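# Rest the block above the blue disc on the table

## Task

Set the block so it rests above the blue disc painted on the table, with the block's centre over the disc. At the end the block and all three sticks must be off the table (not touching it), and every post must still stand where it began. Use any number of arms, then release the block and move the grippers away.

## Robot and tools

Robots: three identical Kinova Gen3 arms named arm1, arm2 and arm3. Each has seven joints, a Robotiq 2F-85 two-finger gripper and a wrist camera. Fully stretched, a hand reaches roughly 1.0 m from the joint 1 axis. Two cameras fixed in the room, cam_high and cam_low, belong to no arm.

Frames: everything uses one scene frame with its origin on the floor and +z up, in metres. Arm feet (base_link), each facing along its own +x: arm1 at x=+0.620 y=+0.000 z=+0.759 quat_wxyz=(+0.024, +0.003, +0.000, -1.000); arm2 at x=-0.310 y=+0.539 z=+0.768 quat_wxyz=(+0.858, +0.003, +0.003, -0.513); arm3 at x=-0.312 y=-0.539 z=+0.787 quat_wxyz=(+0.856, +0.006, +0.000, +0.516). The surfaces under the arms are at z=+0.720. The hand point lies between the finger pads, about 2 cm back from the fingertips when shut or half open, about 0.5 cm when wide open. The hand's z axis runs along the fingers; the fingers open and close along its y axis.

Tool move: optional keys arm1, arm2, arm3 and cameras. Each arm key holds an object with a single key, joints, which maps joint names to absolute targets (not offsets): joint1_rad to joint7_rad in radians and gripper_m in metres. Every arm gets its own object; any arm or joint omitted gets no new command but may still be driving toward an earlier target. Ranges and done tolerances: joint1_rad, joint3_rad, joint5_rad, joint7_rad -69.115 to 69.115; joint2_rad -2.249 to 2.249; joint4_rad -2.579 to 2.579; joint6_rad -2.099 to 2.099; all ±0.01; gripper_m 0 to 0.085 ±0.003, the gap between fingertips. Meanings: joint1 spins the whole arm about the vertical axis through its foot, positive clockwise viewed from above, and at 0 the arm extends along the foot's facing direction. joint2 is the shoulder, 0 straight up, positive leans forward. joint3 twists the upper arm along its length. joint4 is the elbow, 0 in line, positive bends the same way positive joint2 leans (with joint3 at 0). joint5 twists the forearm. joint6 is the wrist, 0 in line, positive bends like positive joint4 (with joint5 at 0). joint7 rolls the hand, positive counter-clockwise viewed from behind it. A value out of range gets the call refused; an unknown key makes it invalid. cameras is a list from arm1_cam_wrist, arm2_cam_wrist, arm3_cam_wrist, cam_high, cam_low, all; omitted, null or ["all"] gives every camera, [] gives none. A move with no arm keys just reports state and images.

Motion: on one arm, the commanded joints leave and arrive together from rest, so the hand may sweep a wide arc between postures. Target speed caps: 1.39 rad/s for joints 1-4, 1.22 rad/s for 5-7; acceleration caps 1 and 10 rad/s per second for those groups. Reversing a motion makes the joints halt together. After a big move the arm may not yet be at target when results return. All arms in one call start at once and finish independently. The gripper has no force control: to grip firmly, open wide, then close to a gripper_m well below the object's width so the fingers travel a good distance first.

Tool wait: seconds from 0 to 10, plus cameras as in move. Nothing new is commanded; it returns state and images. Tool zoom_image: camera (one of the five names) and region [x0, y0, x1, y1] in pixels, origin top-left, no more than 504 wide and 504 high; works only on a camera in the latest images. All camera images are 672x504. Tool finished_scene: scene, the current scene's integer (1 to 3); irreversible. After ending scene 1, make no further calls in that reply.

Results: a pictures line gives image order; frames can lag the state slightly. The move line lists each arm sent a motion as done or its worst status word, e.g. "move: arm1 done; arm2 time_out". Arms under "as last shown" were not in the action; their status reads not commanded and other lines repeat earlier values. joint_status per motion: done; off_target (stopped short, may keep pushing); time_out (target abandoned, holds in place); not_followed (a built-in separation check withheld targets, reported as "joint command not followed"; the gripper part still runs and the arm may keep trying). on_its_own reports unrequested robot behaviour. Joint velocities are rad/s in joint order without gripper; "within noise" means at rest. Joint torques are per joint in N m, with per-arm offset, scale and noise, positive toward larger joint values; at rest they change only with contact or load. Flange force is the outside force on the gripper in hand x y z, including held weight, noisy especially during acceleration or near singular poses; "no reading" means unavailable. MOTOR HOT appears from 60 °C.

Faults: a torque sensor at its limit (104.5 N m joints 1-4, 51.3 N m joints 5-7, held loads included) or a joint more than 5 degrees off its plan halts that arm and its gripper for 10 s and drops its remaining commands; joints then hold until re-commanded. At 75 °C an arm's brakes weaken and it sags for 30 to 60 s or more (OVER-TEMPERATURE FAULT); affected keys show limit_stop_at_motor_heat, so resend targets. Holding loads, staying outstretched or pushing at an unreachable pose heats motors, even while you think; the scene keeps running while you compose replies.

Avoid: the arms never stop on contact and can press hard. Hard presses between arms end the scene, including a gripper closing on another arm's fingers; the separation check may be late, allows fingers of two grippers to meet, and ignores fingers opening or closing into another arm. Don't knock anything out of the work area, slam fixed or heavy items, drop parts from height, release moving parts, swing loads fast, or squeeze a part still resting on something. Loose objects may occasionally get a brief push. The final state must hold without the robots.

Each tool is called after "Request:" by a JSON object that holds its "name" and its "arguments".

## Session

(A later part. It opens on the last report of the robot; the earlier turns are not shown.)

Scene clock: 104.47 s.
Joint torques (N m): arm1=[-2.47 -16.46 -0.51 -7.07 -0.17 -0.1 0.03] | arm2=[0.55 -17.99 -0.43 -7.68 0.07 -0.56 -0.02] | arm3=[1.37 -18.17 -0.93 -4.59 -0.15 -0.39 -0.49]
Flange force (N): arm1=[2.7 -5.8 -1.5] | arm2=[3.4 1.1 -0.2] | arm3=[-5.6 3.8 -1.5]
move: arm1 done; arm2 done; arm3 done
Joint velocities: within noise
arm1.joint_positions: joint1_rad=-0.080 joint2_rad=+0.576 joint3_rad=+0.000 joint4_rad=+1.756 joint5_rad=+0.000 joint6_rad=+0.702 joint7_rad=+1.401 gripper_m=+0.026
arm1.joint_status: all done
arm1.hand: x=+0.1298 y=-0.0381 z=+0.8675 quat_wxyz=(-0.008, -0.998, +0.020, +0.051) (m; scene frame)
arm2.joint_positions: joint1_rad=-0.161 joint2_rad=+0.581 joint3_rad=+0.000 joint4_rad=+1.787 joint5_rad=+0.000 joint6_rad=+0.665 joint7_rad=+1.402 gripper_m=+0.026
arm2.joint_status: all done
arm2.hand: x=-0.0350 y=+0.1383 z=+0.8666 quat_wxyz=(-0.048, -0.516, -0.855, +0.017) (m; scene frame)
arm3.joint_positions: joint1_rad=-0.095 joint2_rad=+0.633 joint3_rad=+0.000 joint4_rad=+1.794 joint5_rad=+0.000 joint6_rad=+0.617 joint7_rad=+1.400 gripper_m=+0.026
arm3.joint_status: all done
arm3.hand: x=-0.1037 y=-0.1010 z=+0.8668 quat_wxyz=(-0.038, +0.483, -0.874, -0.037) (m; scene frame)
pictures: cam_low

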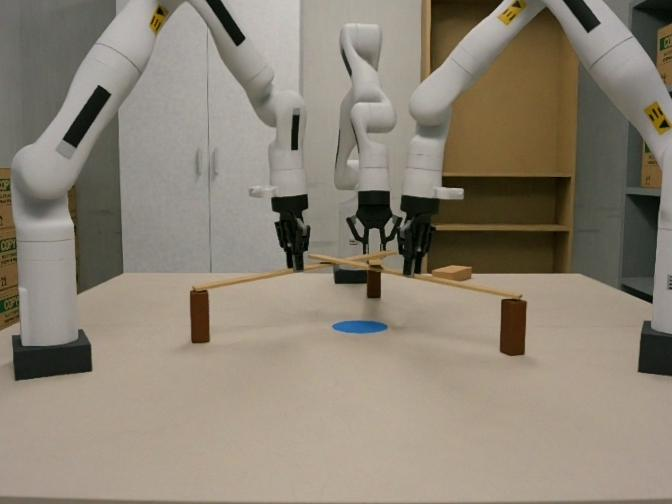

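Request:
{"name": "move", "arguments": {"arm1": {"joints":{"joint2_rad":0.5774,"joint4_rad":1.7569,"joint6_rad":0.6988}}, "arm2": {"joints":{"joint2_rad":0.5815,"joint4_rad":1.7878,"joint6_rad":0.6632}}, "arm3": {"joints":{"joint2_rad":0.6341,"joint4_rad":1.7947,"joint6_rad":0.6162}}, "cameras": ["cam_low","cam_high"]}}

Request:
{"name": "zoom_image", "arguments": {"camera": "cam_low", "region": [280, 230, 430, 340]}}

Request:
{"name": "zoom_image", "arguments": {"camera": "cam_high", "region": [240, 170, 450, 330]}}

Scene clock: 105.10 s.
Joint torques (N m): arm1=[-2.45 -16.54 -0.54 -7.04 -0.16 -0.12 0.02] | arm2=[0.55 -18.11 -0.38 -7.88 0.07 -0.64 -0.02] | arm3=[1.28 -18.28 -1.06 -4.74 -0.14 -0.49 -0.43]
Flange force (N): arm1=[2.5 -5.7 -1.4] | arm2=[3.8 1.1 0.0] | arm3=[-5.4 3.7 -1.5]
move: arm1 done; arm2 done; arm3 done
Joint velocities: within noise
arm1.joint_positions: joint1_rad=-0.080 joint2_rad=+0.577 joint3_rad=+0.000 joint4_rad=+1.757 joint5_rad=+0.000 joint6_rad=+0.699 joint7_rad=+1.401 gripper_m=+0.026
arm1.joint_status: all done
arm1.hand: x=+0.1298 y=-0.0381 z=+0.8665 quat_wxyz=(-0.008, -0.998, +0.020, +0.051) (m; scene frame)
arm2.joint_positions: joint1_rad=-0.161 joint2_rad=+0.582 joint3_rad=+0.000 joint4_rad=+1.788 joint5_rad=+0.000 joint6_rad=+0.663 joint7_rad=+1.402 gripper_m=+0.026
arm2.joint_status: all done
arm2.hand: x=-0.0350 y=+0.1383 z=+0.8661 quat_wxyz=(-0.048, -0.516, -0.855, +0.017) (m; scene frame)
arm3.joint_positions: joint1_rad=-0.095 joint2_rad=+0.634 joint3_rad=+0.000 joint4_rad=+1.795 joint5_rad=+0.000 joint6_rad=+0.616 joint7_rad=+1.400 gripper_m=+0.026
arm3.joint_status: all done
arm3.hand: x=-0.1037 y=-0.1010 z=+0.8663 quat_wxyz=(-0.038, +0.483, -0.874, -0.037) (m; scene frame)
pictures: cam_high, cam_low

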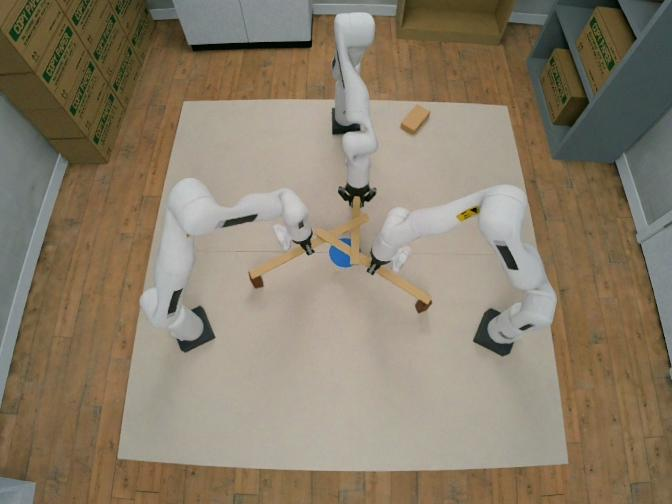

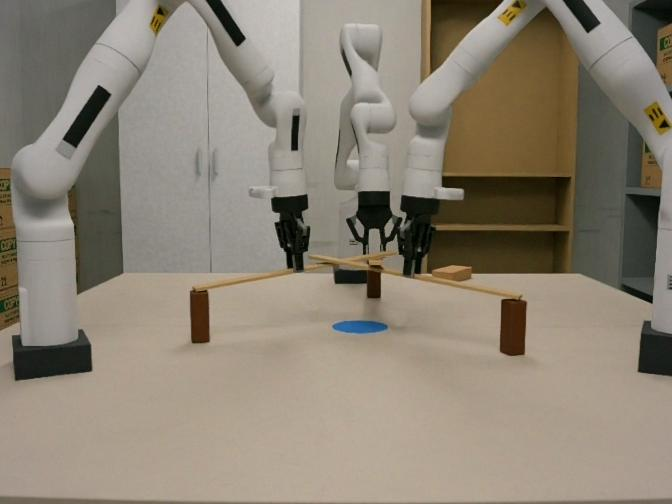

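Scaled by 3.360 from the camera's 672x504 image, which has a finer 960x720 frame.

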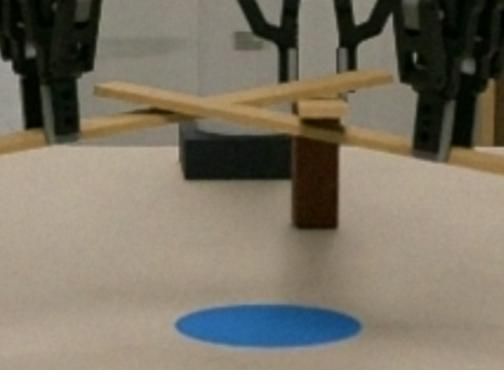

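Scaled by 2.400 from the camera's 672x504 image, which has a finer 960x720 frame.

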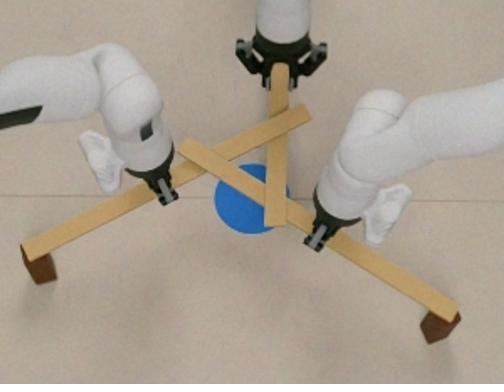

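Request:
{"name": "move", "arguments": {"arm1": {"joints":{"joint2_rad":0.5791,"joint4_rad":1.7580,"joint6_rad":0.6961}}, "arm2": {"joints":{"joint2_rad":0.5824,"joint4_rad":1.7883,"joint6_rad":0.6618}}, "arm3": {"joints":{"joint2_rad":0.6350,"joint4_rad":1.7951,"joint6_rad":0.6149}}, "cameras": []}}

Request:
{"name": "move", "arguments": {"arm1": {"joints":{"joint2_rad":0.5800,"joint4_rad":1.7585,"joint6_rad":0.6947}}, "cameras": ["cam_low"]}}

Request:
{"name": "zoom_image", "arguments": {"camera": "cam_low", "region": [280, 230, 430, 340]}}

Scene clock: 105.77 s.
Joint torques (N m): arm1=[-2.53 -16.43 -0.49 -6.96 -0.16 -0.08 0.03] | arm2=[0.44 -18.12 -0.48 -7.8 0.05 -0.65 0] | arm3=[1.33 -18.25 -1 -4.64 -0.17 -0.42 -0.44]
Flange force (N): arm1=[2.5 -5.9 -1.6] | arm2=[3.5 0.9 -0.1] | arm3=[-5.5 3.8 -1.4]
move: arm1 done; arm2 done; arm3 done
Joint velocities: within noise
arm1.joint_positions: joint1_rad=-0.080 joint2_rad=+0.579 joint3_rad=+0.000 joint4_rad=+1.758 joint5_rad=+0.000 joint6_rad=+0.696 joint7_rad=+1.401 gripper_m=+0.026
arm1.joint_status: all done
arm1.hand: x=+0.1299 y=-0.0381 z=+0.8655 quat_wxyz=(-0.008, -0.998, +0.020, +0.051) (m; scene frame)
arm2.joint_positions: joint1_rad=-0.161 joint2_rad=+0.582 joint3_rad=+0.000 joint4_rad=+1.788 joint5_rad=+0.000 joint6_rad=+0.662 joint7_rad=+1.402 gripper_m=+0.026
arm2.joint_status: all done
arm2.hand: x=-0.0350 y=+0.1383 z=+0.8656 quat_wxyz=(-0.048, -0.516, -0.855, +0.017) (m; scene frame)
arm3.joint_positions: joint1_rad=-0.095 joint2_rad=+0.635 joint3_rad=+0.000 joint4_rad=+1.795 joint5_rad=+0.000 joint6_rad=+0.615 joint7_rad=+1.400 gripper_m=+0.026
arm3.joint_status: all done
arm3.hand: x=-0.1037 y=-0.1010 z=+0.8658 quat_wxyz=(-0.038, +0.483, -0.874, -0.037) (m; scene frame)
pictures: none
No camera images: "cameras" was empty.

Scene clock: 106.13 s.
Joint torques (N m): arm1=[-2.47 -16.43 -0.53 -6.96 -0.15 -0.09 0.03] | arm2=[0.45 -18.13 -0.5 -7.88 0.04 -0.66 0] | arm3=[1.3 -18.29 -1.02 -4.66 -0.17 -0.43 -0.43]
Flange force (N): arm1=[2.5 -5.7 -1.6] | arm2=[3.7 0.9 -0.1] | arm3=[-5.5 3.8 -1.3]
move: arm1 done
Joint velocities: within noise
arm1.joint_positions: joint1_rad=-0.080 joint2_rad=+0.580 joint3_rad=+0.000 joint4_rad=+1.759 joint5_rad=+0.000 joint6_rad=+0.695 joint7_rad=+1.401 gripper_m=+0.026
arm1.joint_status: all done
arm1.hand: x=+0.1299 y=-0.0381 z=+0.8649 quat_wxyz=(-0.008, -0.998, +0.020, +0.051) (m; scene frame)
arm2, arm3: as last shown
pictures: cam_low

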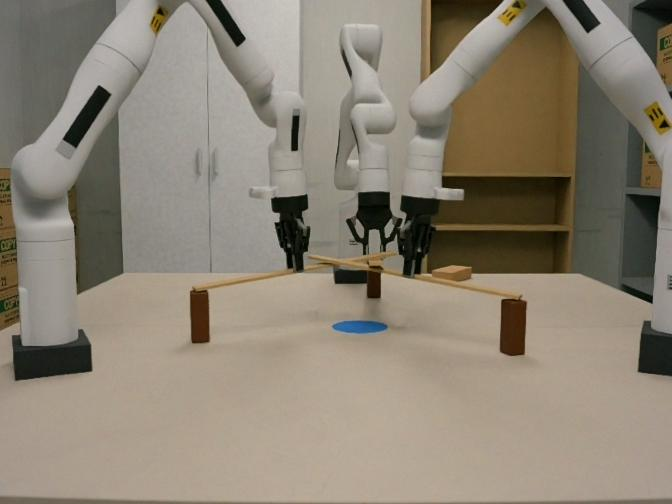

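Scaled by 3.360 from the camera's 672x504 image, which has a finer 960x720 frame.

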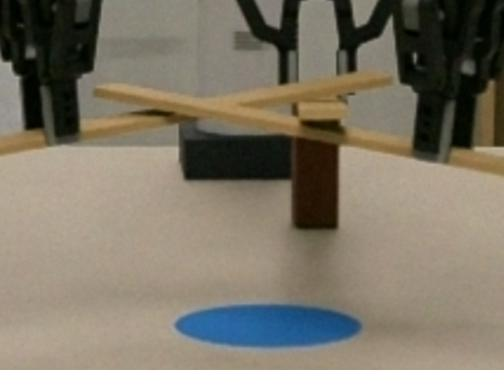

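Request:
{"name": "move", "arguments": {"arm2": {"joints":{"gripper_m":0.032}}, "cameras": []}}

Request:
{"name": "move", "arguments": {"arm3": {"joints":{"gripper_m":0.032}}, "cameras": ["cam_low"]}}

Request:
{"name": "zoom_image", "arguments": {"camera": "cam_low", "region": [180, 220, 540, 360]}}

Scene clock: 107.07 s.
Joint torques (N m): arm1=[-2.45 -16.78 -0.46 -7.26 -0.12 -0.21 0.03] | arm2=[0.5 -17.51 -0.45 -7.66 0.03 -0.62 0] | arm3=[1.26 -18.53 -1.11 -4.85 -0.16 -0.59 -0.44]
Flange force (N): arm1=[2.8 -5.8 -1.1] | arm2=[4.0 1.0 -1.3] | arm3=[-5.6 3.7 -1.1]
move: arm2 done
Joint velocities: within noise
arm1, arm3: as last shown
arm2.joint_positions: joint1_rad=-0.161 joint2_rad=+0.582 joint3_rad=+0.000 joint4_rad=+1.788 joint5_rad=+0.000 joint6_rad=+0.662 joint7_rad=+1.402 gripper_m=+0.032
arm2.joint_status: all done
arm2.hand: x=-0.0350 y=+0.1383 z=+0.8656 quat_wxyz=(-0.048, -0.516, -0.855, +0.017) (m; scene frame)
pictures: none
No camera images: "cameras" was empty.

Scene clock: 107.77 s.
Joint torques (N m): arm1=[-2.49 -16.8 -0.52 -7.13 -0.16 -0.17 0.02] | arm2=[0.45 -17.59 -0.45 -7.65 0.04 -0.64 0.01] | arm3=[1.18 -18.44 -1.1 -4.88 -0.14 -0.59 -0.41]
Flange force (N): arm1=[2.4 -5.8 -1.0] | arm2=[3.8 0.9 -1.2] | arm3=[-5.3 3.5 -1.3]
move: arm3 done
Joint velocities: within noise
arm1, arm2: as last shown
arm1.joint_positions: joint1_rad=-0.080 joint2_rad=+0.580 joint3_rad=+0.000 joint4_rad=+1.758 joint5_rad=+0.000 joint6_rad=+0.695 joint7_rad=+1.401 gripper_m=+0.026
arm3.joint_positions: joint1_rad=-0.095 joint2_rad=+0.635 joint3_rad=+0.000 joint4_rad=+1.795 joint5_rad=+0.000 joint6_rad=+0.615 joint7_rad=+1.400 gripper_m=+0.032
arm3.joint_status: all done
arm3.hand: x=-0.1037 y=-0.1010 z=+0.8658 quat_wxyz=(-0.038, +0.483, -0.874, -0.037) (m; scene frame)
pictures: cam_low

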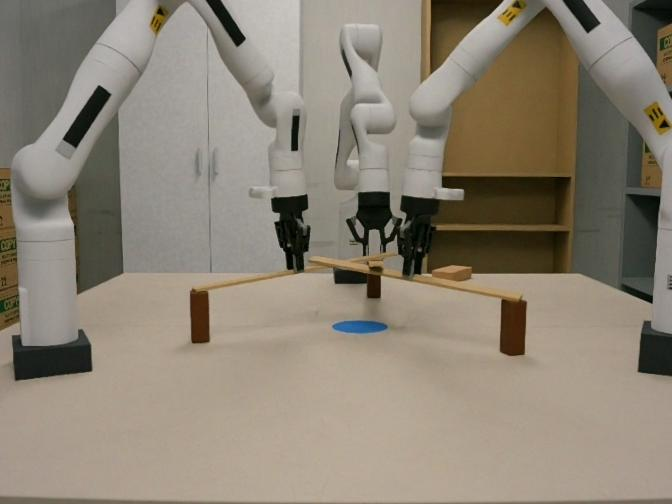

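Scaled by 1.400 from the camera's 672x504 image, which has a finer 960x720 frame.

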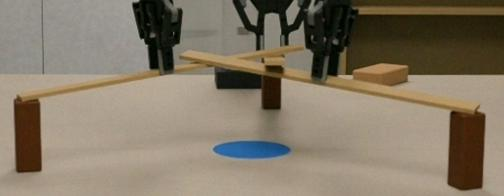

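Request:
{"name": "move", "arguments": {"arm1": {"joints":{"gripper_m":0.032}}, "cameras": []}}

Request:
{"name": "move", "arguments": {"arm1": {"joints":{"gripper_m":0.045}}, "arm2": {"joints":{"gripper_m":0.045}}, "arm3": {"joints":{"gripper_m":0.045}}, "cameras": ["cam_low","cam_high","arm1_cam_wrist","arm2_cam_wrist","arm3_cam_wrist"]}}

Request:
{"name": "zoom_image", "arguments": {"camera": "cam_low", "region": [180, 220, 540, 360]}}

Request:
{"name": "zoom_image", "arguments": {"camera": "cam_high", "region": [240, 170, 450, 330]}}

Scene clock: 108.67 s.
Joint torques (N m): arm1=[-2.53 -16 -0.6 -6.75 -0.11 -0.06 0.05] | arm2=[0.51 -17.58 -0.47 -7.63 0.05 -0.63 0.03] | arm3=[1.19 -18.44 -1.1 -4.89 -0.16 -0.6 -0.42]
Flange force (N): arm1=[2.5 -5.8 -2.5] | arm2=[3.8 1.1 -1.2] | arm3=[-5.3 3.5 -1.3]
move: arm1 done
Joint velocities: within noise
arm1.joint_positions: joint1_rad=-0.080 joint2_rad=+0.580 joint3_rad=+0.000 joint4_rad=+1.758 joint5_rad=+0.000 joint6_rad=+0.695 joint7_rad=+1.401 gripper_m=+0.032
arm1.joint_status: all done
arm1.hand: x=+0.1299 y=-0.0381 z=+0.8649 quat_wxyz=(-0.008, -0.998, +0.020, +0.051) (m; scene frame)
arm2, arm3: as last shown
pictures: none
No camera images: "cameras" was empty.

Scene clock: 109.40 s.
Joint torques (N m): arm1=[-2.47 -16.08 -0.54 -6.76 -0.17 -0.05 0.03] | arm2=[0.52 -17.57 -0.47 -7.63 0.04 -0.62 -0.01] | arm3=[1.2 -18.43 -1.09 -4.87 -0.15 -0.6 -0.44]
Flange force (N): arm1=[2.4 -5.7 -2.3] | arm2=[3.8 1.1 -1.2] | arm3=[-5.4 3.5 -1.4]
move: arm1 done; arm2 done; arm3 done
Joint velocities: within noise
arm1.joint_positions: joint1_rad=-0.080 joint2_rad=+0.580 joint3_rad=+0.000 joint4_rad=+1.758 joint5_rad=+0.000 joint6_rad=+0.695 joint7_rad=+1.401 gripper_m=+0.045
arm1.joint_status: all done
arm1.hand: x=+0.1299 y=-0.0381 z=+0.8649 quat_wxyz=(-0.008, -0.998, +0.020, +0.051) (m; scene frame)
arm2.joint_positions: joint1_rad=-0.161 joint2_rad=+0.582 joint3_rad=+0.000 joint4_rad=+1.788 joint5_rad=+0.000 joint6_rad=+0.662 joint7_rad=+1.402 gripper_m=+0.045
arm2.joint_status: all done
arm2.hand: x=-0.0350 y=+0.1383 z=+0.8656 quat_wxyz=(-0.048, -0.516, -0.855, +0.017) (m; scene frame)
arm3.joint_positions: joint1_rad=-0.095 joint2_rad=+0.635 joint3_rad=+0.000 joint4_rad=+1.795 joint5_rad=+0.000 joint6_rad=+0.615 joint7_rad=+1.400 gripper_m=+0.045
arm3.joint_status: all done
arm3.hand: x=-0.1037 y=-0.1010 z=+0.8658 quat_wxyz=(-0.038, +0.483, -0.874, -0.037) (m; scene frame)
pictures: arm1_cam_wrist, arm2_cam_wrist, arm3_cam_wrist, cam_high, cam_low

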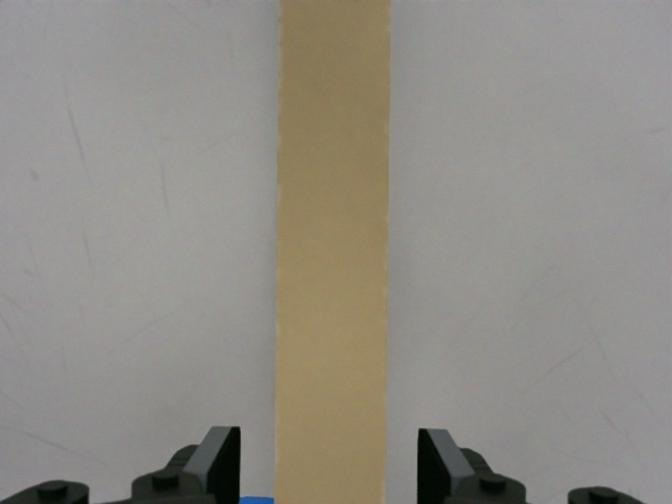

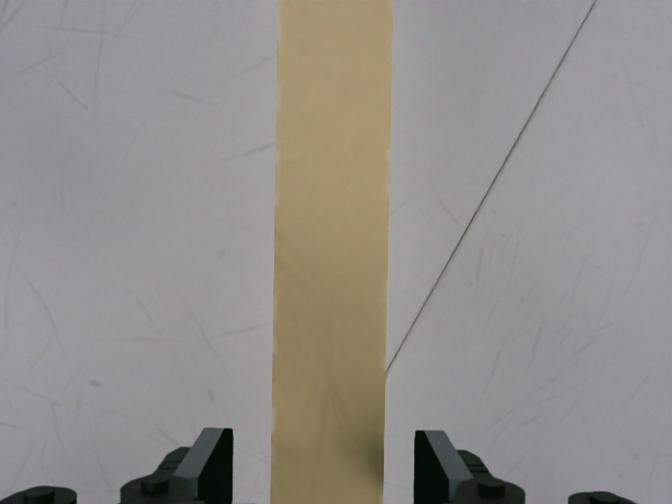

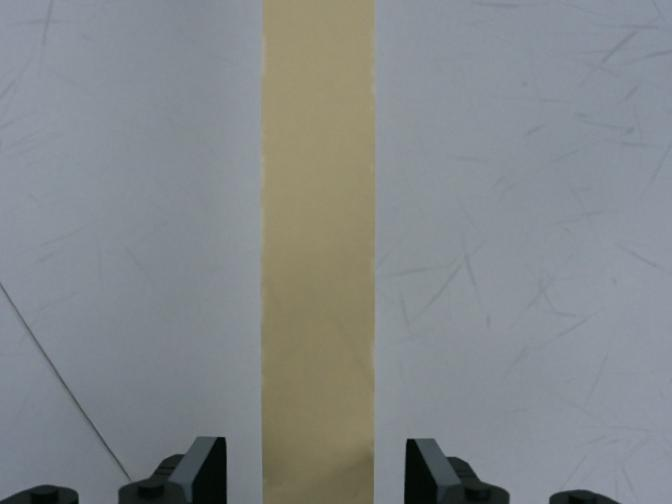

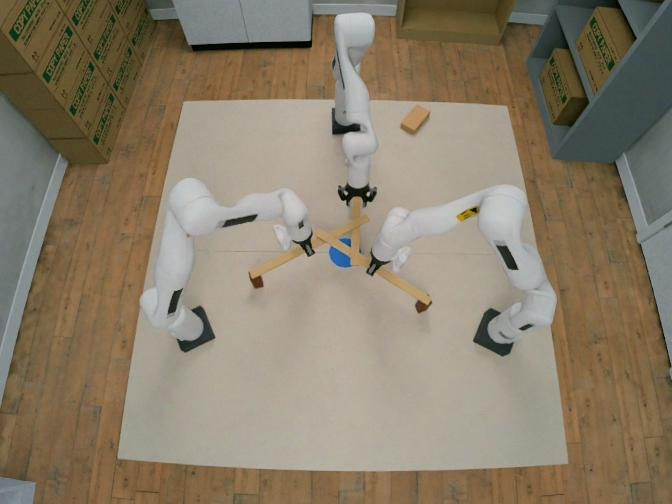

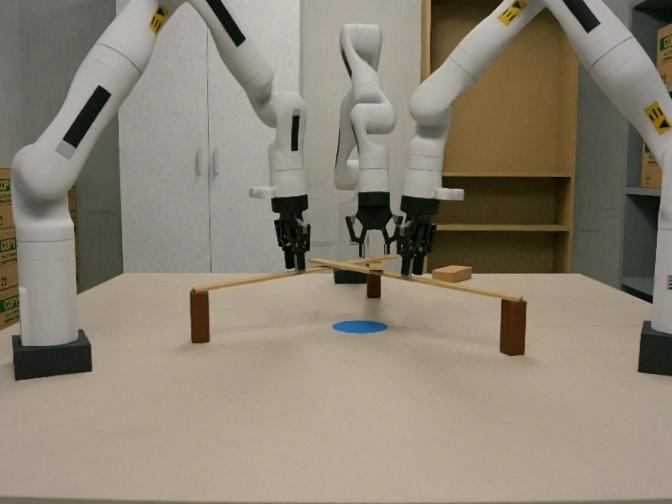

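Scaled by 1.400 from the camera's 672x504 image, which has a finer 960x720 frame.

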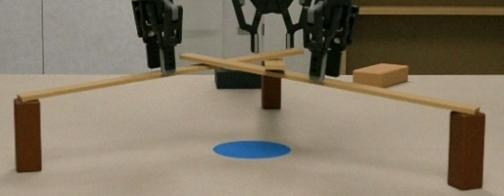

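Scaled by 2.400 from the camera's 672x504 image, which has a finer 960x720 frame.

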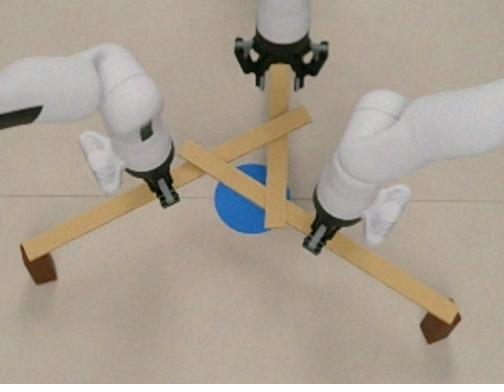

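Request:
{"name": "move", "arguments": {"arm1": {"joints":{"joint2_rad":0.4246,"joint4_rad":1.6607,"joint6_rad":0.9477}}, "arm2": {"joints":{"joint2_rad":0.4195,"joint4_rad":1.6976,"joint6_rad":0.9154}}, "arm3": {"joints":{"joint2_rad":0.4629,"joint4_rad":1.7208,"joint6_rad":0.8613}}, "cameras": ["cam_low"]}}

Request:
{"name": "move", "arguments": {"arm2": {"joints":{"joint2_rad":-0.3,"joint4_rad":2.2,"joint6_rad":1.24}}, "arm3": {"joints":{"joint2_rad":-0.3,"joint4_rad":2.2,"joint6_rad":1.24}}, "cameras": []}}

Scene clock: 111.27 s.
Joint torques (N m): arm1=[-2.51 -14.7 -0.58 -8.22 -0.15 -0.07 0.05] | arm2=[0.53 -16.04 -0.53 -9.03 0.04 -0.64 0.01] | arm3=[1.22 -16.95 -1.12 -6.4 -0.15 -0.6 -0.42]
Flange force (N): arm1=[3.4 -5.6 -1.3] | arm2=[3.9 0.7 -0.5] | arm3=[-5.3 2.8 -2.4]
move: arm1 done; arm2 done; arm3 done
Joint velocities: within noise
arm1.joint_positions: joint1_rad=-0.080 joint2_rad=+0.425 joint3_rad=+0.000 joint4_rad=+1.661 joint5_rad=+0.000 joint6_rad=+0.948 joint7_rad=+1.401 gripper_m=+0.045
arm1.joint_status: all done
arm1.hand: x=+0.1390 y=-0.0369 z=+0.9601 quat_wxyz=(-0.008, -0.998, +0.020, +0.051) (m; scene frame)
arm2.joint_positions: joint1_rad=-0.161 joint2_rad=+0.420 joint3_rad=+0.000 joint4_rad=+1.698 joint5_rad=+0.000 joint6_rad=+0.915 joint7_rad=+1.402 gripper_m=+0.045
arm2.joint_status: all done
arm2.hand: x=-0.0413 y=+0.1458 z=+0.9607 quat_wxyz=(-0.048, -0.516, -0.855, +0.017) (m; scene frame)
arm3.joint_positions: joint1_rad=-0.095 joint2_rad=+0.463 joint3_rad=+0.000 joint4_rad=+1.721 joint5_rad=+0.000 joint6_rad=+0.861 joint7_rad=+1.400 gripper_m=+0.045
arm3.joint_status: all done
arm3.hand: x=-0.1069 y=-0.1112 z=+0.9607 quat_wxyz=(-0.038, +0.483, -0.874, -0.037) (m; scene frame)
pictures: cam_low

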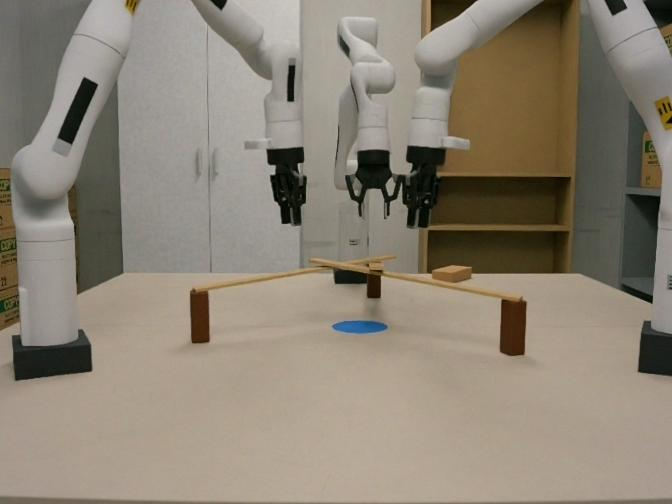

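Scene clock: 113.30 s.
Joint torques (N m): arm1=[-2.44 -14.69 -0.66 -8.19 -0.16 -0.06 0.01] | arm2=[0.47 -1.75 -0.82 -9.54 0.04 -0.34 0.01] | arm3=[1.34 -2.34 -1.42 -7.25 -0.16 -0.3 -0.43]
Flange force (N): arm1=[3.3 -5.5 -1.4] | arm2=[4.0 -2.2 0.4] | arm3=[-2.5 -4.3 -5.1]
move: arm2 done; arm3 done
Joint velocities: within noise
arm1: as last shown
arm2.joint_positions: joint1_rad=-0.161 joint2_rad=-0.300 joint3_rad=+0.000 joint4_rad=+2.200 joint5_rad=+0.000 joint6_rad=+1.240 joint7_rad=+1.402 gripper_m=+0.045
arm2.joint_status: all done
arm2.hand: x=-0.2239 y=+0.3833 z=+1.0405 quat_wxyz=(+0.002, -0.516, -0.856, -0.003) (m; scene frame)
arm3.joint_positions: joint1_rad=-0.095 joint2_rad=-0.300 joint3_rad=+0.000 joint4_rad=+2.200 joint5_rad=+0.000 joint6_rad=+1.240 joint7_rad=+1.400 gripper_m=+0.045
arm3.joint_status: all done
arm3.hand: x=-0.2210 y=-0.3910 z=+1.0615 quat_wxyz=(+0.000, +0.483, -0.875, -0.007) (m; scene frame)
pictures: none
No camera images: "cameras" was empty.

Request:
{"name": "move", "arguments": {"arm1": {"joints":{"joint1_rad":-1.3736,"joint2_rad":0.075,"joint4_rad":1.9984,"joint6_rad":1.0682,"joint7_rad":1.5708,"gripper_m":0.085}}, "cameras": ["arm1_cam_wrist","cam_high","arm2_cam_wrist","arm3_cam_wrist"]}}

Request:
{"name": "zoom_image", "arguments": {"camera": "cam_high", "region": [240, 170, 450, 330]}}

Scene clock: 116.13 s.
Joint torques (N m): arm1=[-2.48 -7.49 -0.79 -7.99 -0.16 0.23 0.03] | arm2=[0.52 -1.75 -0.83 -9.55 0.04 -0.33 0] | arm3=[1.38 -2.32 -1.44 -7.25 -0.15 -0.33 -0.42]
Flange force (N): arm1=[4.7 -5.4 -1.0] | arm2=[4.0 -2.2 0.5] | arm3=[-2.4 -4.3 -5.2]
move: arm1 done
Joint velocities: within noise
arm1.joint_positions: joint1_rad=-1.374 joint2_rad=+0.075 joint3_rad=+0.000 joint4_rad=+1.998 joint5_rad=+0.000 joint6_rad=+1.068 joint7_rad=+1.571 gripper_m=+0.085
arm1.joint_status: all done
arm1.hand: x=+0.5488 y=-0.2997 z=+0.9998 quat_wxyz=(-0.002, -0.758, -0.653, -0.002) (m; scene frame)
arm2, arm3: as last shown
pictures: arm1_cam_wrist, arm2_cam_wrist, arm3_cam_wrist, cam_high

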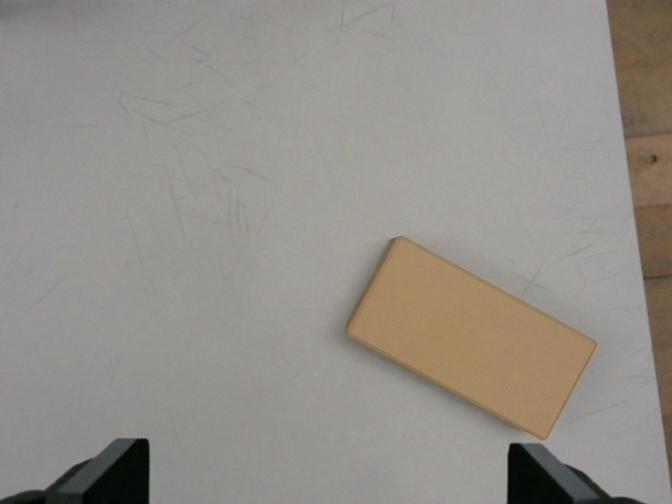

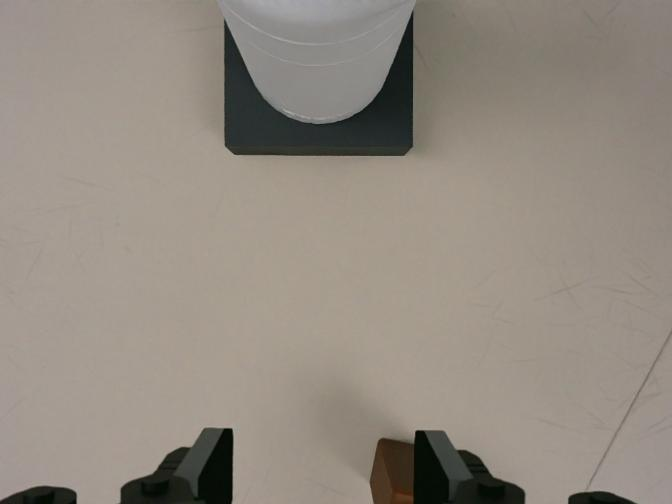

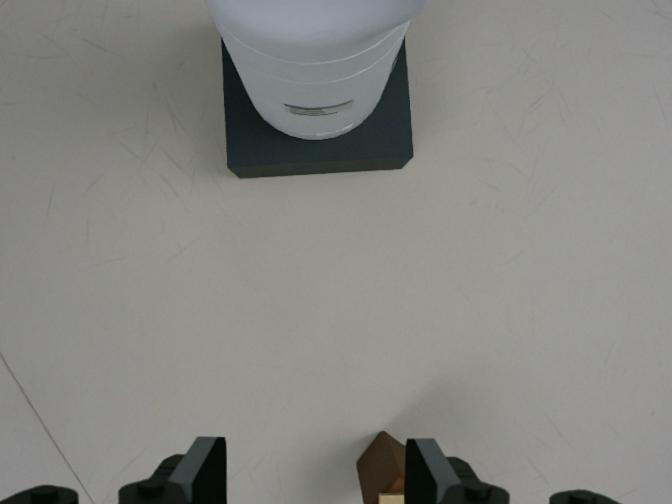

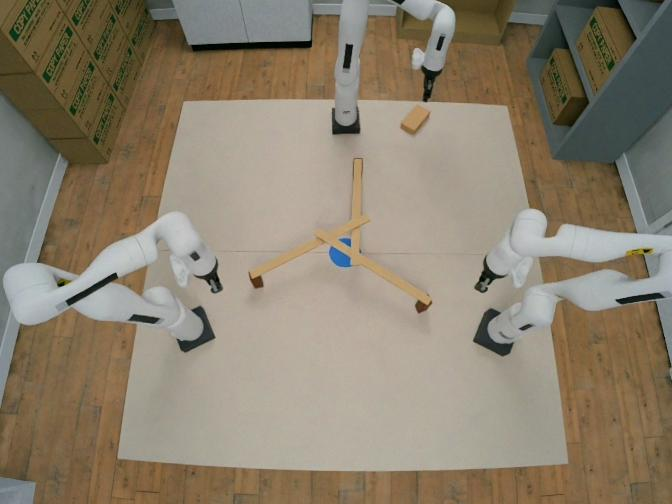

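Scaled by 2.400 from the camera's 672x504 image, which has a finer 960x720 frame.

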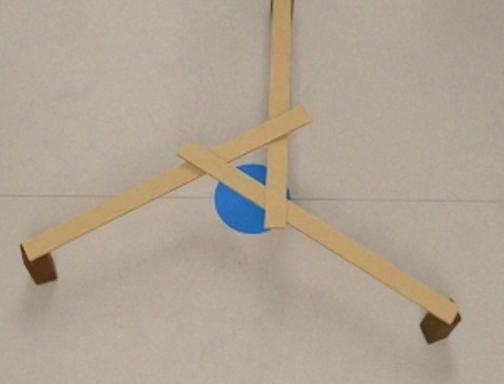

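Request:
{"name": "move", "arguments": {"arm1": {"joints":{"joint1_rad":-1.6528,"joint2_rad":0.3253,"joint4_rad":2.2184,"joint6_rad":0.5979,"joint7_rad":2.3885}}, "cameras": ["arm1_cam_wrist"]}}

Scene clock: 118.67 s.
Joint torques (N m): arm1=[-2.46 -9.71 -0.61 -5.1 -0.12 0.22 0] | arm2=[0.52 -1.79 -0.83 -9.59 0.06 -0.33 -0.01] | arm3=[1.35 -2.33 -1.42 -7.26 -0.15 -0.33 -0.44]
Flange force (N): arm1=[7.5 -2.5 -3.1] | arm2=[4.0 -2.2 0.6] | arm3=[-2.4 -4.3 -5.2]
move: arm1 done
Joint velocities: within noise
arm1.joint_positions: joint1_rad=-1.653 joint2_rad=+0.325 joint3_rad=+0.000 joint4_rad=+2.218 joint5_rad=+0.000 joint6_rad=+0.598 joint7_rad=+2.388 gripper_m=+0.085
arm1.joint_status: all done
arm1.hand: x=+0.6354 y=-0.3118 z=+0.8710 quat_wxyz=(-0.002, -0.306, -0.952, -0.001) (m; scene frame)
arm2, arm3: as last shown
pictures: arm1_cam_wrist

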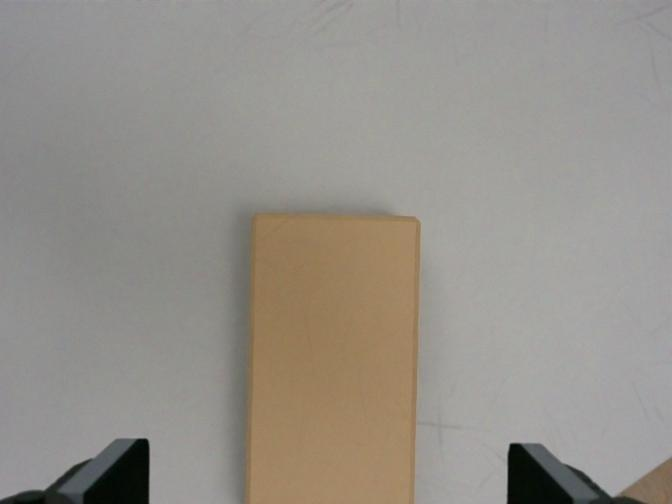

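Request:
{"name": "move", "arguments": {"arm1": {"joints":{"joint1_rad":-1.6528,"joint2_rad":0.52,"joint4_rad":2.2900,"joint6_rad":0.3316,"joint7_rad":2.3658}}, "cameras": ["arm1_cam_wrist"]}}

Request:
{"name": "move", "arguments": {"arm1": {"joints":{"joint2_rad":0.6616,"joint4_rad":2.3110,"joint6_rad":0.1690}}, "cameras": ["arm1_cam_wrist"]}}

Scene clock: 120.30 s.
Joint torques (N m): arm1=[-2.46 -11.15 -0.52 -2.91 -0.1 0.18 0.05] | arm2=[0.52 -1.75 -0.8 -9.56 0.06 -0.32 0.02] | arm3=[1.35 -2.31 -1.4 -7.24 -0.15 -0.34 -0.43]
Flange force (N): arm1=[7.1 -4.1 -4.2] | arm2=[4.1 -2.0 0.6] | arm3=[-2.4 -4.2 -5.3]
move: arm1 done
Joint velocities: within noise
arm1.joint_positions: joint1_rad=-1.653 joint2_rad=+0.520 joint3_rad=+0.000 joint4_rad=+2.290 joint5_rad=+0.000 joint6_rad=+0.332 joint7_rad=+2.366 gripper_m=+0.085
arm1.joint_status: all done
arm1.hand: x=+0.6358 y=-0.3117 z=+0.8000 quat_wxyz=(-0.002, -0.317, -0.948, -0.001) (m; scene frame)
arm2, arm3: as last shown
pictures: arm1_cam_wrist

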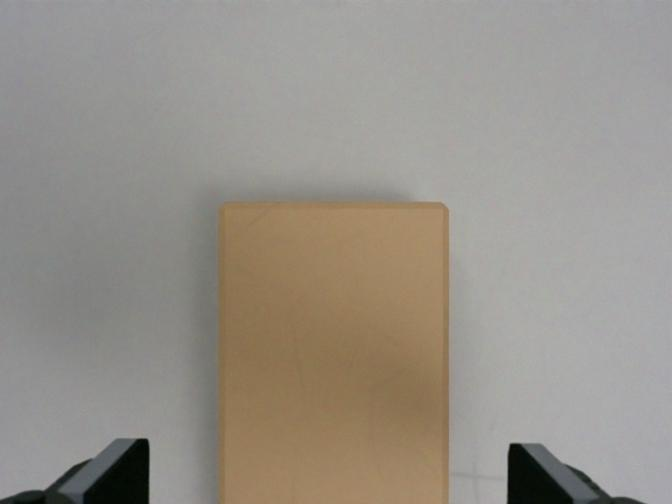

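Scene clock: 121.37 s.
Joint torques (N m): arm1=[-2.46 -12.13 -0.5 -1.48 -0.13 0.2 0.04] | arm2=[0.51 -1.73 -0.79 -9.55 0.05 -0.32 0] | arm3=[1.37 -2.3 -1.42 -7.23 -0.14 -0.34 -0.42]
Flange force (N): arm1=[6.6 -4.7 -4.5] | arm2=[4.1 -2.0 0.5] | arm3=[-2.4 -4.2 -5.3]
move: arm1 done
Joint velocities: within noise
arm1.joint_positions: joint1_rad=-1.653 joint2_rad=+0.662 joint3_rad=+0.000 joint4_rad=+2.311 joint5_rad=+0.000 joint6_rad=+0.169 joint7_rad=+2.366 gripper_m=+0.085
arm1.joint_status: all done
arm1.hand: x=+0.6360 y=-0.3117 z=+0.7542 quat_wxyz=(-0.002, -0.317, -0.948, -0.001) (m; scene frame)
arm2, arm3: as last shown
pictures: arm1_cam_wrist

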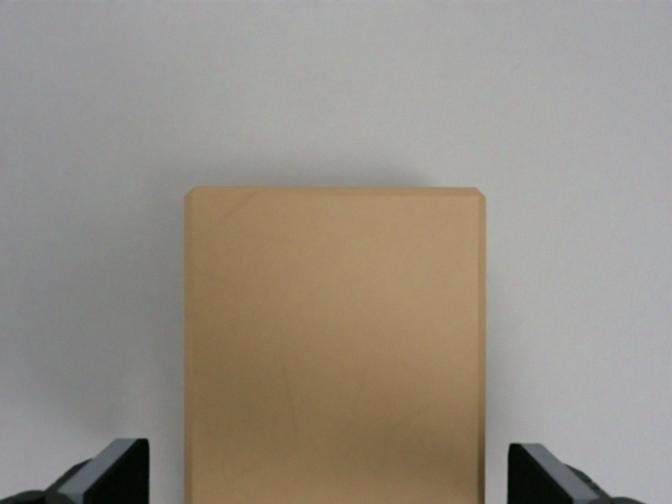

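Request:
{"name": "move", "arguments": {"arm1": {"joints":{"gripper_m":0.055}}, "cameras": ["arm1_cam_wrist"]}}

Scene clock: 122.30 s.
Joint torques (N m): arm1=[-2.17 5.81 -0.33 -5.23 -0.31 -3.77 -0.26] | arm2=[0.5 -1.75 -0.8 -9.56 0.04 -0.32 -0.01] | arm3=[1.36 -2.33 -1.42 -7.27 -0.13 -0.32 -0.43]
Flange force (N): arm1=[13.8 3.8 -74.1] | arm2=[4.0 -2.1 0.5] | arm3=[-2.4 -4.3 -5.1]
move: arm1 off_target
Joint velocities: within noise
arm1.joint_positions: joint1_rad=-1.653 joint2_rad=+0.662 joint3_rad=+0.000 joint4_rad=+2.311 joint5_rad=+0.000 joint6_rad=+0.169 joint7_rad=+2.366 gripper_m=+0.068
arm1.joint_status: gripper_m off_target (ended at +0.068, target +0.055)
arm1.hand: x=+0.6360 y=-0.3117 z=+0.7542 quat_wxyz=(-0.002, -0.317, -0.948, -0.001) (m; scene frame)
arm2, arm3: as last shown
pictures: arm1_cam_wrist

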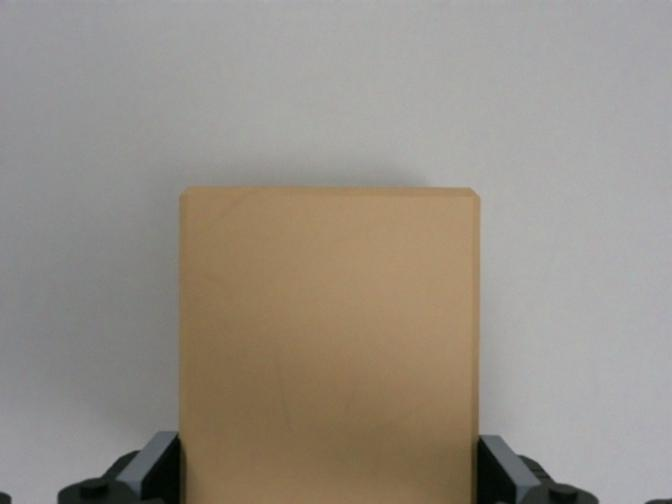

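Request:
{"name": "move", "arguments": {"arm1": {"joints":{"joint2_rad":0.52,"joint4_rad":2.2900,"joint6_rad":0.3316}}, "cameras": []}}

Request:
{"name": "move", "arguments": {"arm1": {"joints":{"joint2_rad":0.075,"joint4_rad":1.9984,"joint6_rad":1.0682}}, "cameras": ["arm1_cam_wrist","cam_high","cam_low"]}}

Scene clock: 123.50 s.
Joint torques (N m): arm1=[-2.53 -11.96 -0.5 -3.2 -0.13 0.22 0.05] | arm2=[0.51 -1.73 -0.82 -9.5 0.05 -0.32 0.01] | arm3=[1.39 -2.32 -1.42 -7.28 -0.14 -0.32 -0.44]
Flange force (N): arm1=[7.4 -4.2 -1.5] | arm2=[4.0 -2.1 0.3] | arm3=[-2.4 -4.3 -5.1]
move: arm1 done
Joint velocities: within noise
arm1.joint_positions: joint1_rad=-1.653 joint2_rad=+0.520 joint3_rad=+0.000 joint4_rad=+2.290 joint5_rad=+0.000 joint6_rad=+0.332 joint7_rad=+2.366 gripper_m=+0.068
arm1.joint_status: all done
arm1.hand: x=+0.6358 y=-0.3118 z=+0.8000 quat_wxyz=(-0.003, -0.317, -0.948, -0.001) (m; scene frame)
arm2, arm3: as last shown
pictures: none
No camera images: "cameras" was empty.

Scene clock: 125.13 s.
Joint torques (N m): arm1=[-2.5 -8.3 -0.71 -8.69 -0.12 0.23 0.03] | arm2=[0.51 -1.77 -0.84 -9.58 0.04 -0.32 0] | arm3=[1.36 -2.31 -1.42 -7.23 -0.14 -0.32 -0.42]
Flange force (N): arm1=[7.0 -0.5 1.6] | arm2=[4.0 -2.2 0.6] | arm3=[-2.4 -4.2 -5.3]
move: arm1 done
Joint velocities: within noise
arm1.joint_positions: joint1_rad=-1.653 joint2_rad=+0.075 joint3_rad=+0.000 joint4_rad=+1.998 joint5_rad=+0.000 joint6_rad=+1.068 joint7_rad=+2.366 gripper_m=+0.068
arm1.joint_status: all done
arm1.hand: x=+0.6342 y=-0.3074 z=+1.0003 quat_wxyz=(-0.002, -0.317, -0.948, -0.001) (m; scene frame)
arm2, arm3: as last shown
pictures: arm1_cam_wrist, cam_high, cam_low

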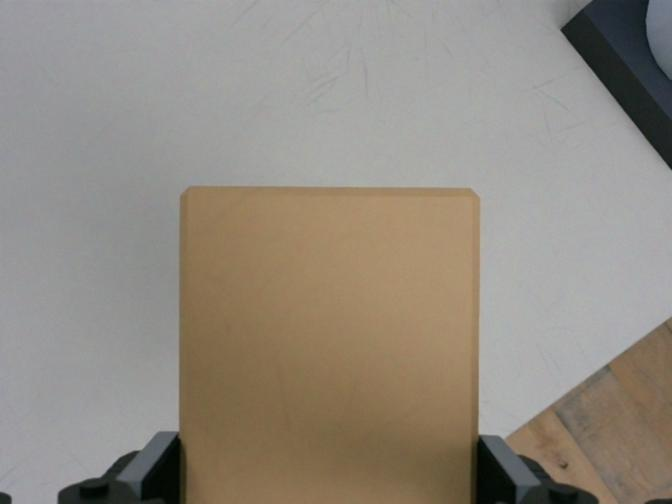

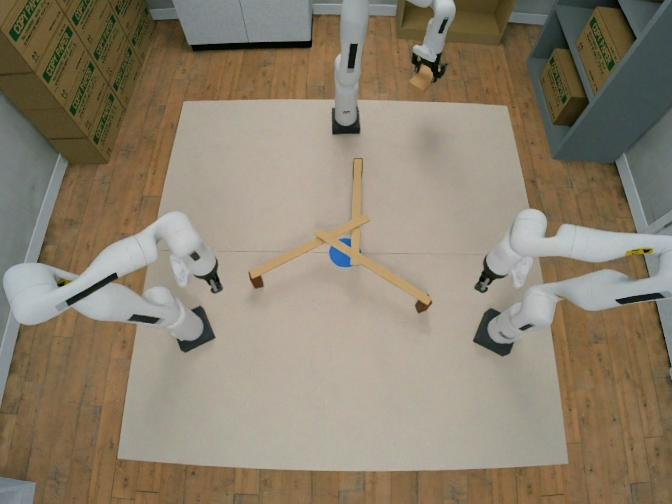

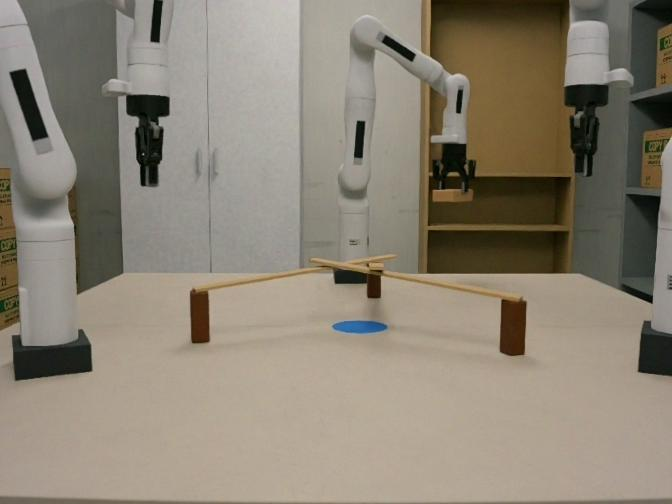

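Request:
{"name": "move", "arguments": {"arm1": {"joints":{"joint1_rad":0.0084,"joint2_rad":0.8235,"joint4_rad":0.8965,"joint6_rad":1.4216,"joint7_rad":1.0076}}, "cameras": ["arm1_cam_wrist","cam_high","cam_low"]}}

Scene clock: 128.53 s.
Joint torques (N m): arm1=[-2.45 -23.6 -0.43 -9.79 -0.17 0.27 0.01] | arm2=[0.52 -1.76 -0.84 -9.54 0.03 -0.34 -0.01] | arm3=[1.39 -2.33 -1.43 -7.27 -0.15 -0.33 -0.42]
Flange force (N): arm1=[3.6 -6.5 3.1] | arm2=[4.0 -2.3 0.4] | arm3=[-2.4 -4.3 -5.2]
move: arm1 done
Joint velocities: within noise
arm1.joint_positions: joint1_rad=+0.008 joint2_rad=+0.823 joint3_rad=+0.000 joint4_rad=+0.897 joint5_rad=+0.000 joint6_rad=+1.422 joint7_rad=+1.008 gripper_m=+0.068
arm1.joint_status: all done
arm1.hand: x=-0.0011 y=-0.0001 z=+0.9681 quat_wxyz=(+0.001, -0.966, +0.258, -0.003) (m; scene frame)
arm2.joint_positions: joint1_rad=-0.161 joint2_rad=-0.300 joint3_rad=+0.000 joint4_rad=+2.200 joint5_rad=+0.000 joint6_rad=+1.240 joint7_rad=+1.402 gripper_m=+0.045
arm2.joint_status: not commanded
arm2.hand: x=-0.2239 y=+0.3833 z=+1.0405 quat_wxyz=(+0.002, -0.516, -0.856, -0.003) (m; scene frame)
arm3.joint_positions: joint1_rad=-0.095 joint2_rad=-0.300 joint3_rad=+0.000 joint4_rad=+2.200 joint5_rad=+0.000 joint6_rad=+1.240 joint7_rad=+1.400 gripper_m=+0.045
arm3.joint_status: not commanded
arm3.hand: x=-0.2210 y=-0.3910 z=+1.0615 quat_wxyz=(+0.000, +0.483, -0.875, -0.007) (m; scene frame)
pictures: arm1_cam_wrist, cam_high, cam_low

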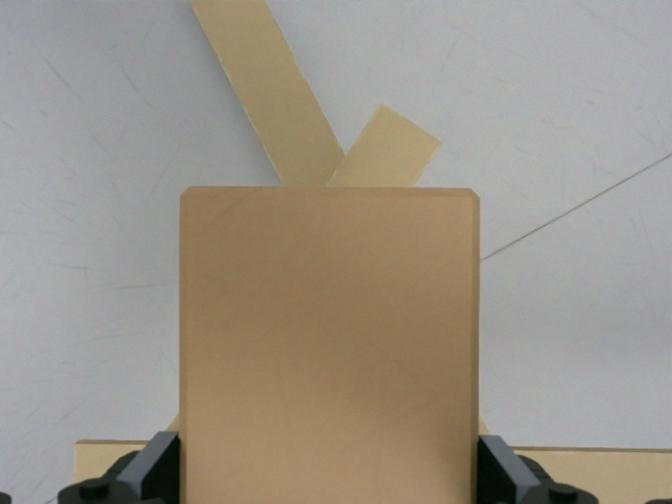

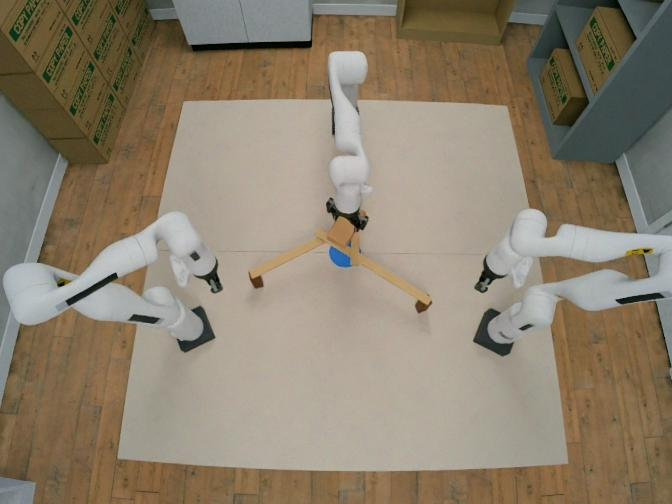

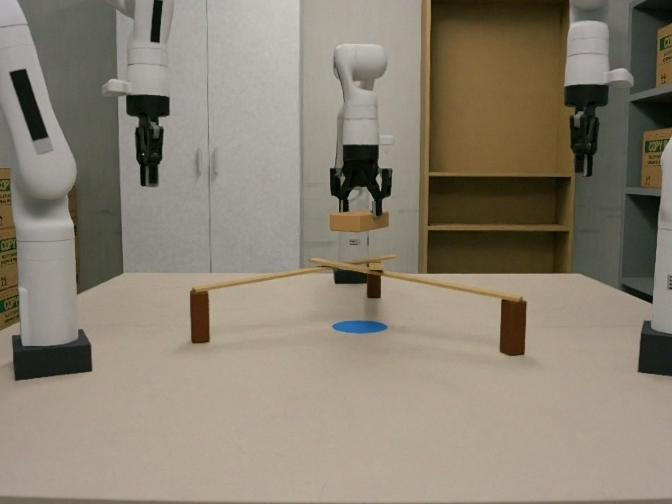

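Request:
{"name": "move", "arguments": {"arm1": {"joints":{"joint2_rad":0.8628,"joint4_rad":1.0232,"joint6_rad":1.2556}}, "cameras": ["cam_low"]}}

Request:
{"name": "zoom_image", "arguments": {"camera": "cam_low", "region": [280, 200, 440, 320]}}

Scene clock: 129.77 s.
Joint torques (N m): arm1=[-2.51 -23.8 -0.42 -9.46 -0.16 0.26 0.02] | arm2=[0.52 -1.72 -0.86 -9.56 0.07 -0.32 -0.02] | arm3=[1.38 -2.34 -1.42 -7.26 -0.15 -0.32 -0.42]
Flange force (N): arm1=[3.1 -6.3 2.3] | arm2=[4.1 -2.3 0.5] | arm3=[-2.4 -4.2 -5.1]
move: arm1 done
Joint velocities: within noise
arm1.joint_positions: joint1_rad=+0.008 joint2_rad=+0.863 joint3_rad=+0.000 joint4_rad=+1.023 joint5_rad=+0.000 joint6_rad=+1.256 joint7_rad=+1.008 gripper_m=+0.068
arm1.joint_status: all done
arm1.hand: x=+0.0002 y=+0.0000 z=+0.9050 quat_wxyz=(+0.001, -0.966, +0.258, -0.003) (m; scene frame)
arm2, arm3: as last shown
pictures: cam_low

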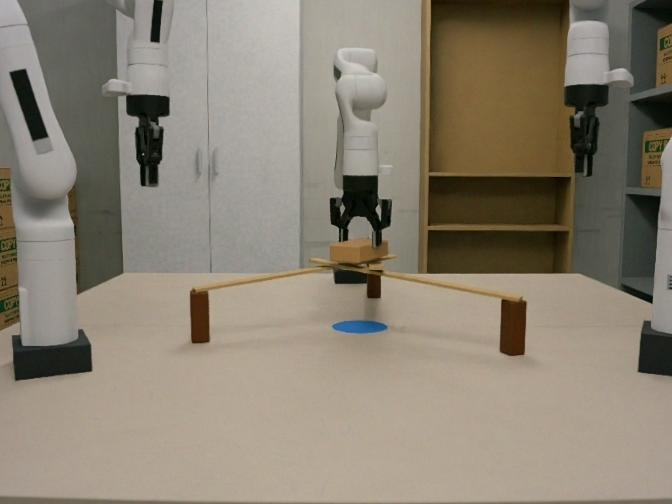

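Scaled by 3.150 from the camera's 672x504 image, which has a finer 960x720 frame.

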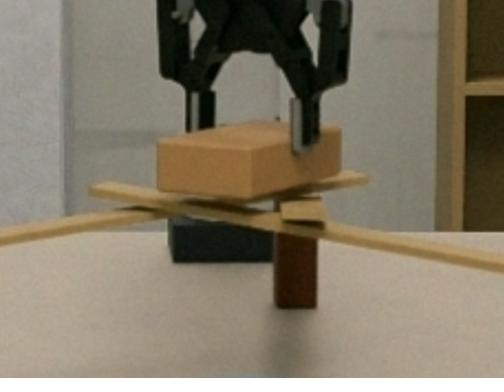

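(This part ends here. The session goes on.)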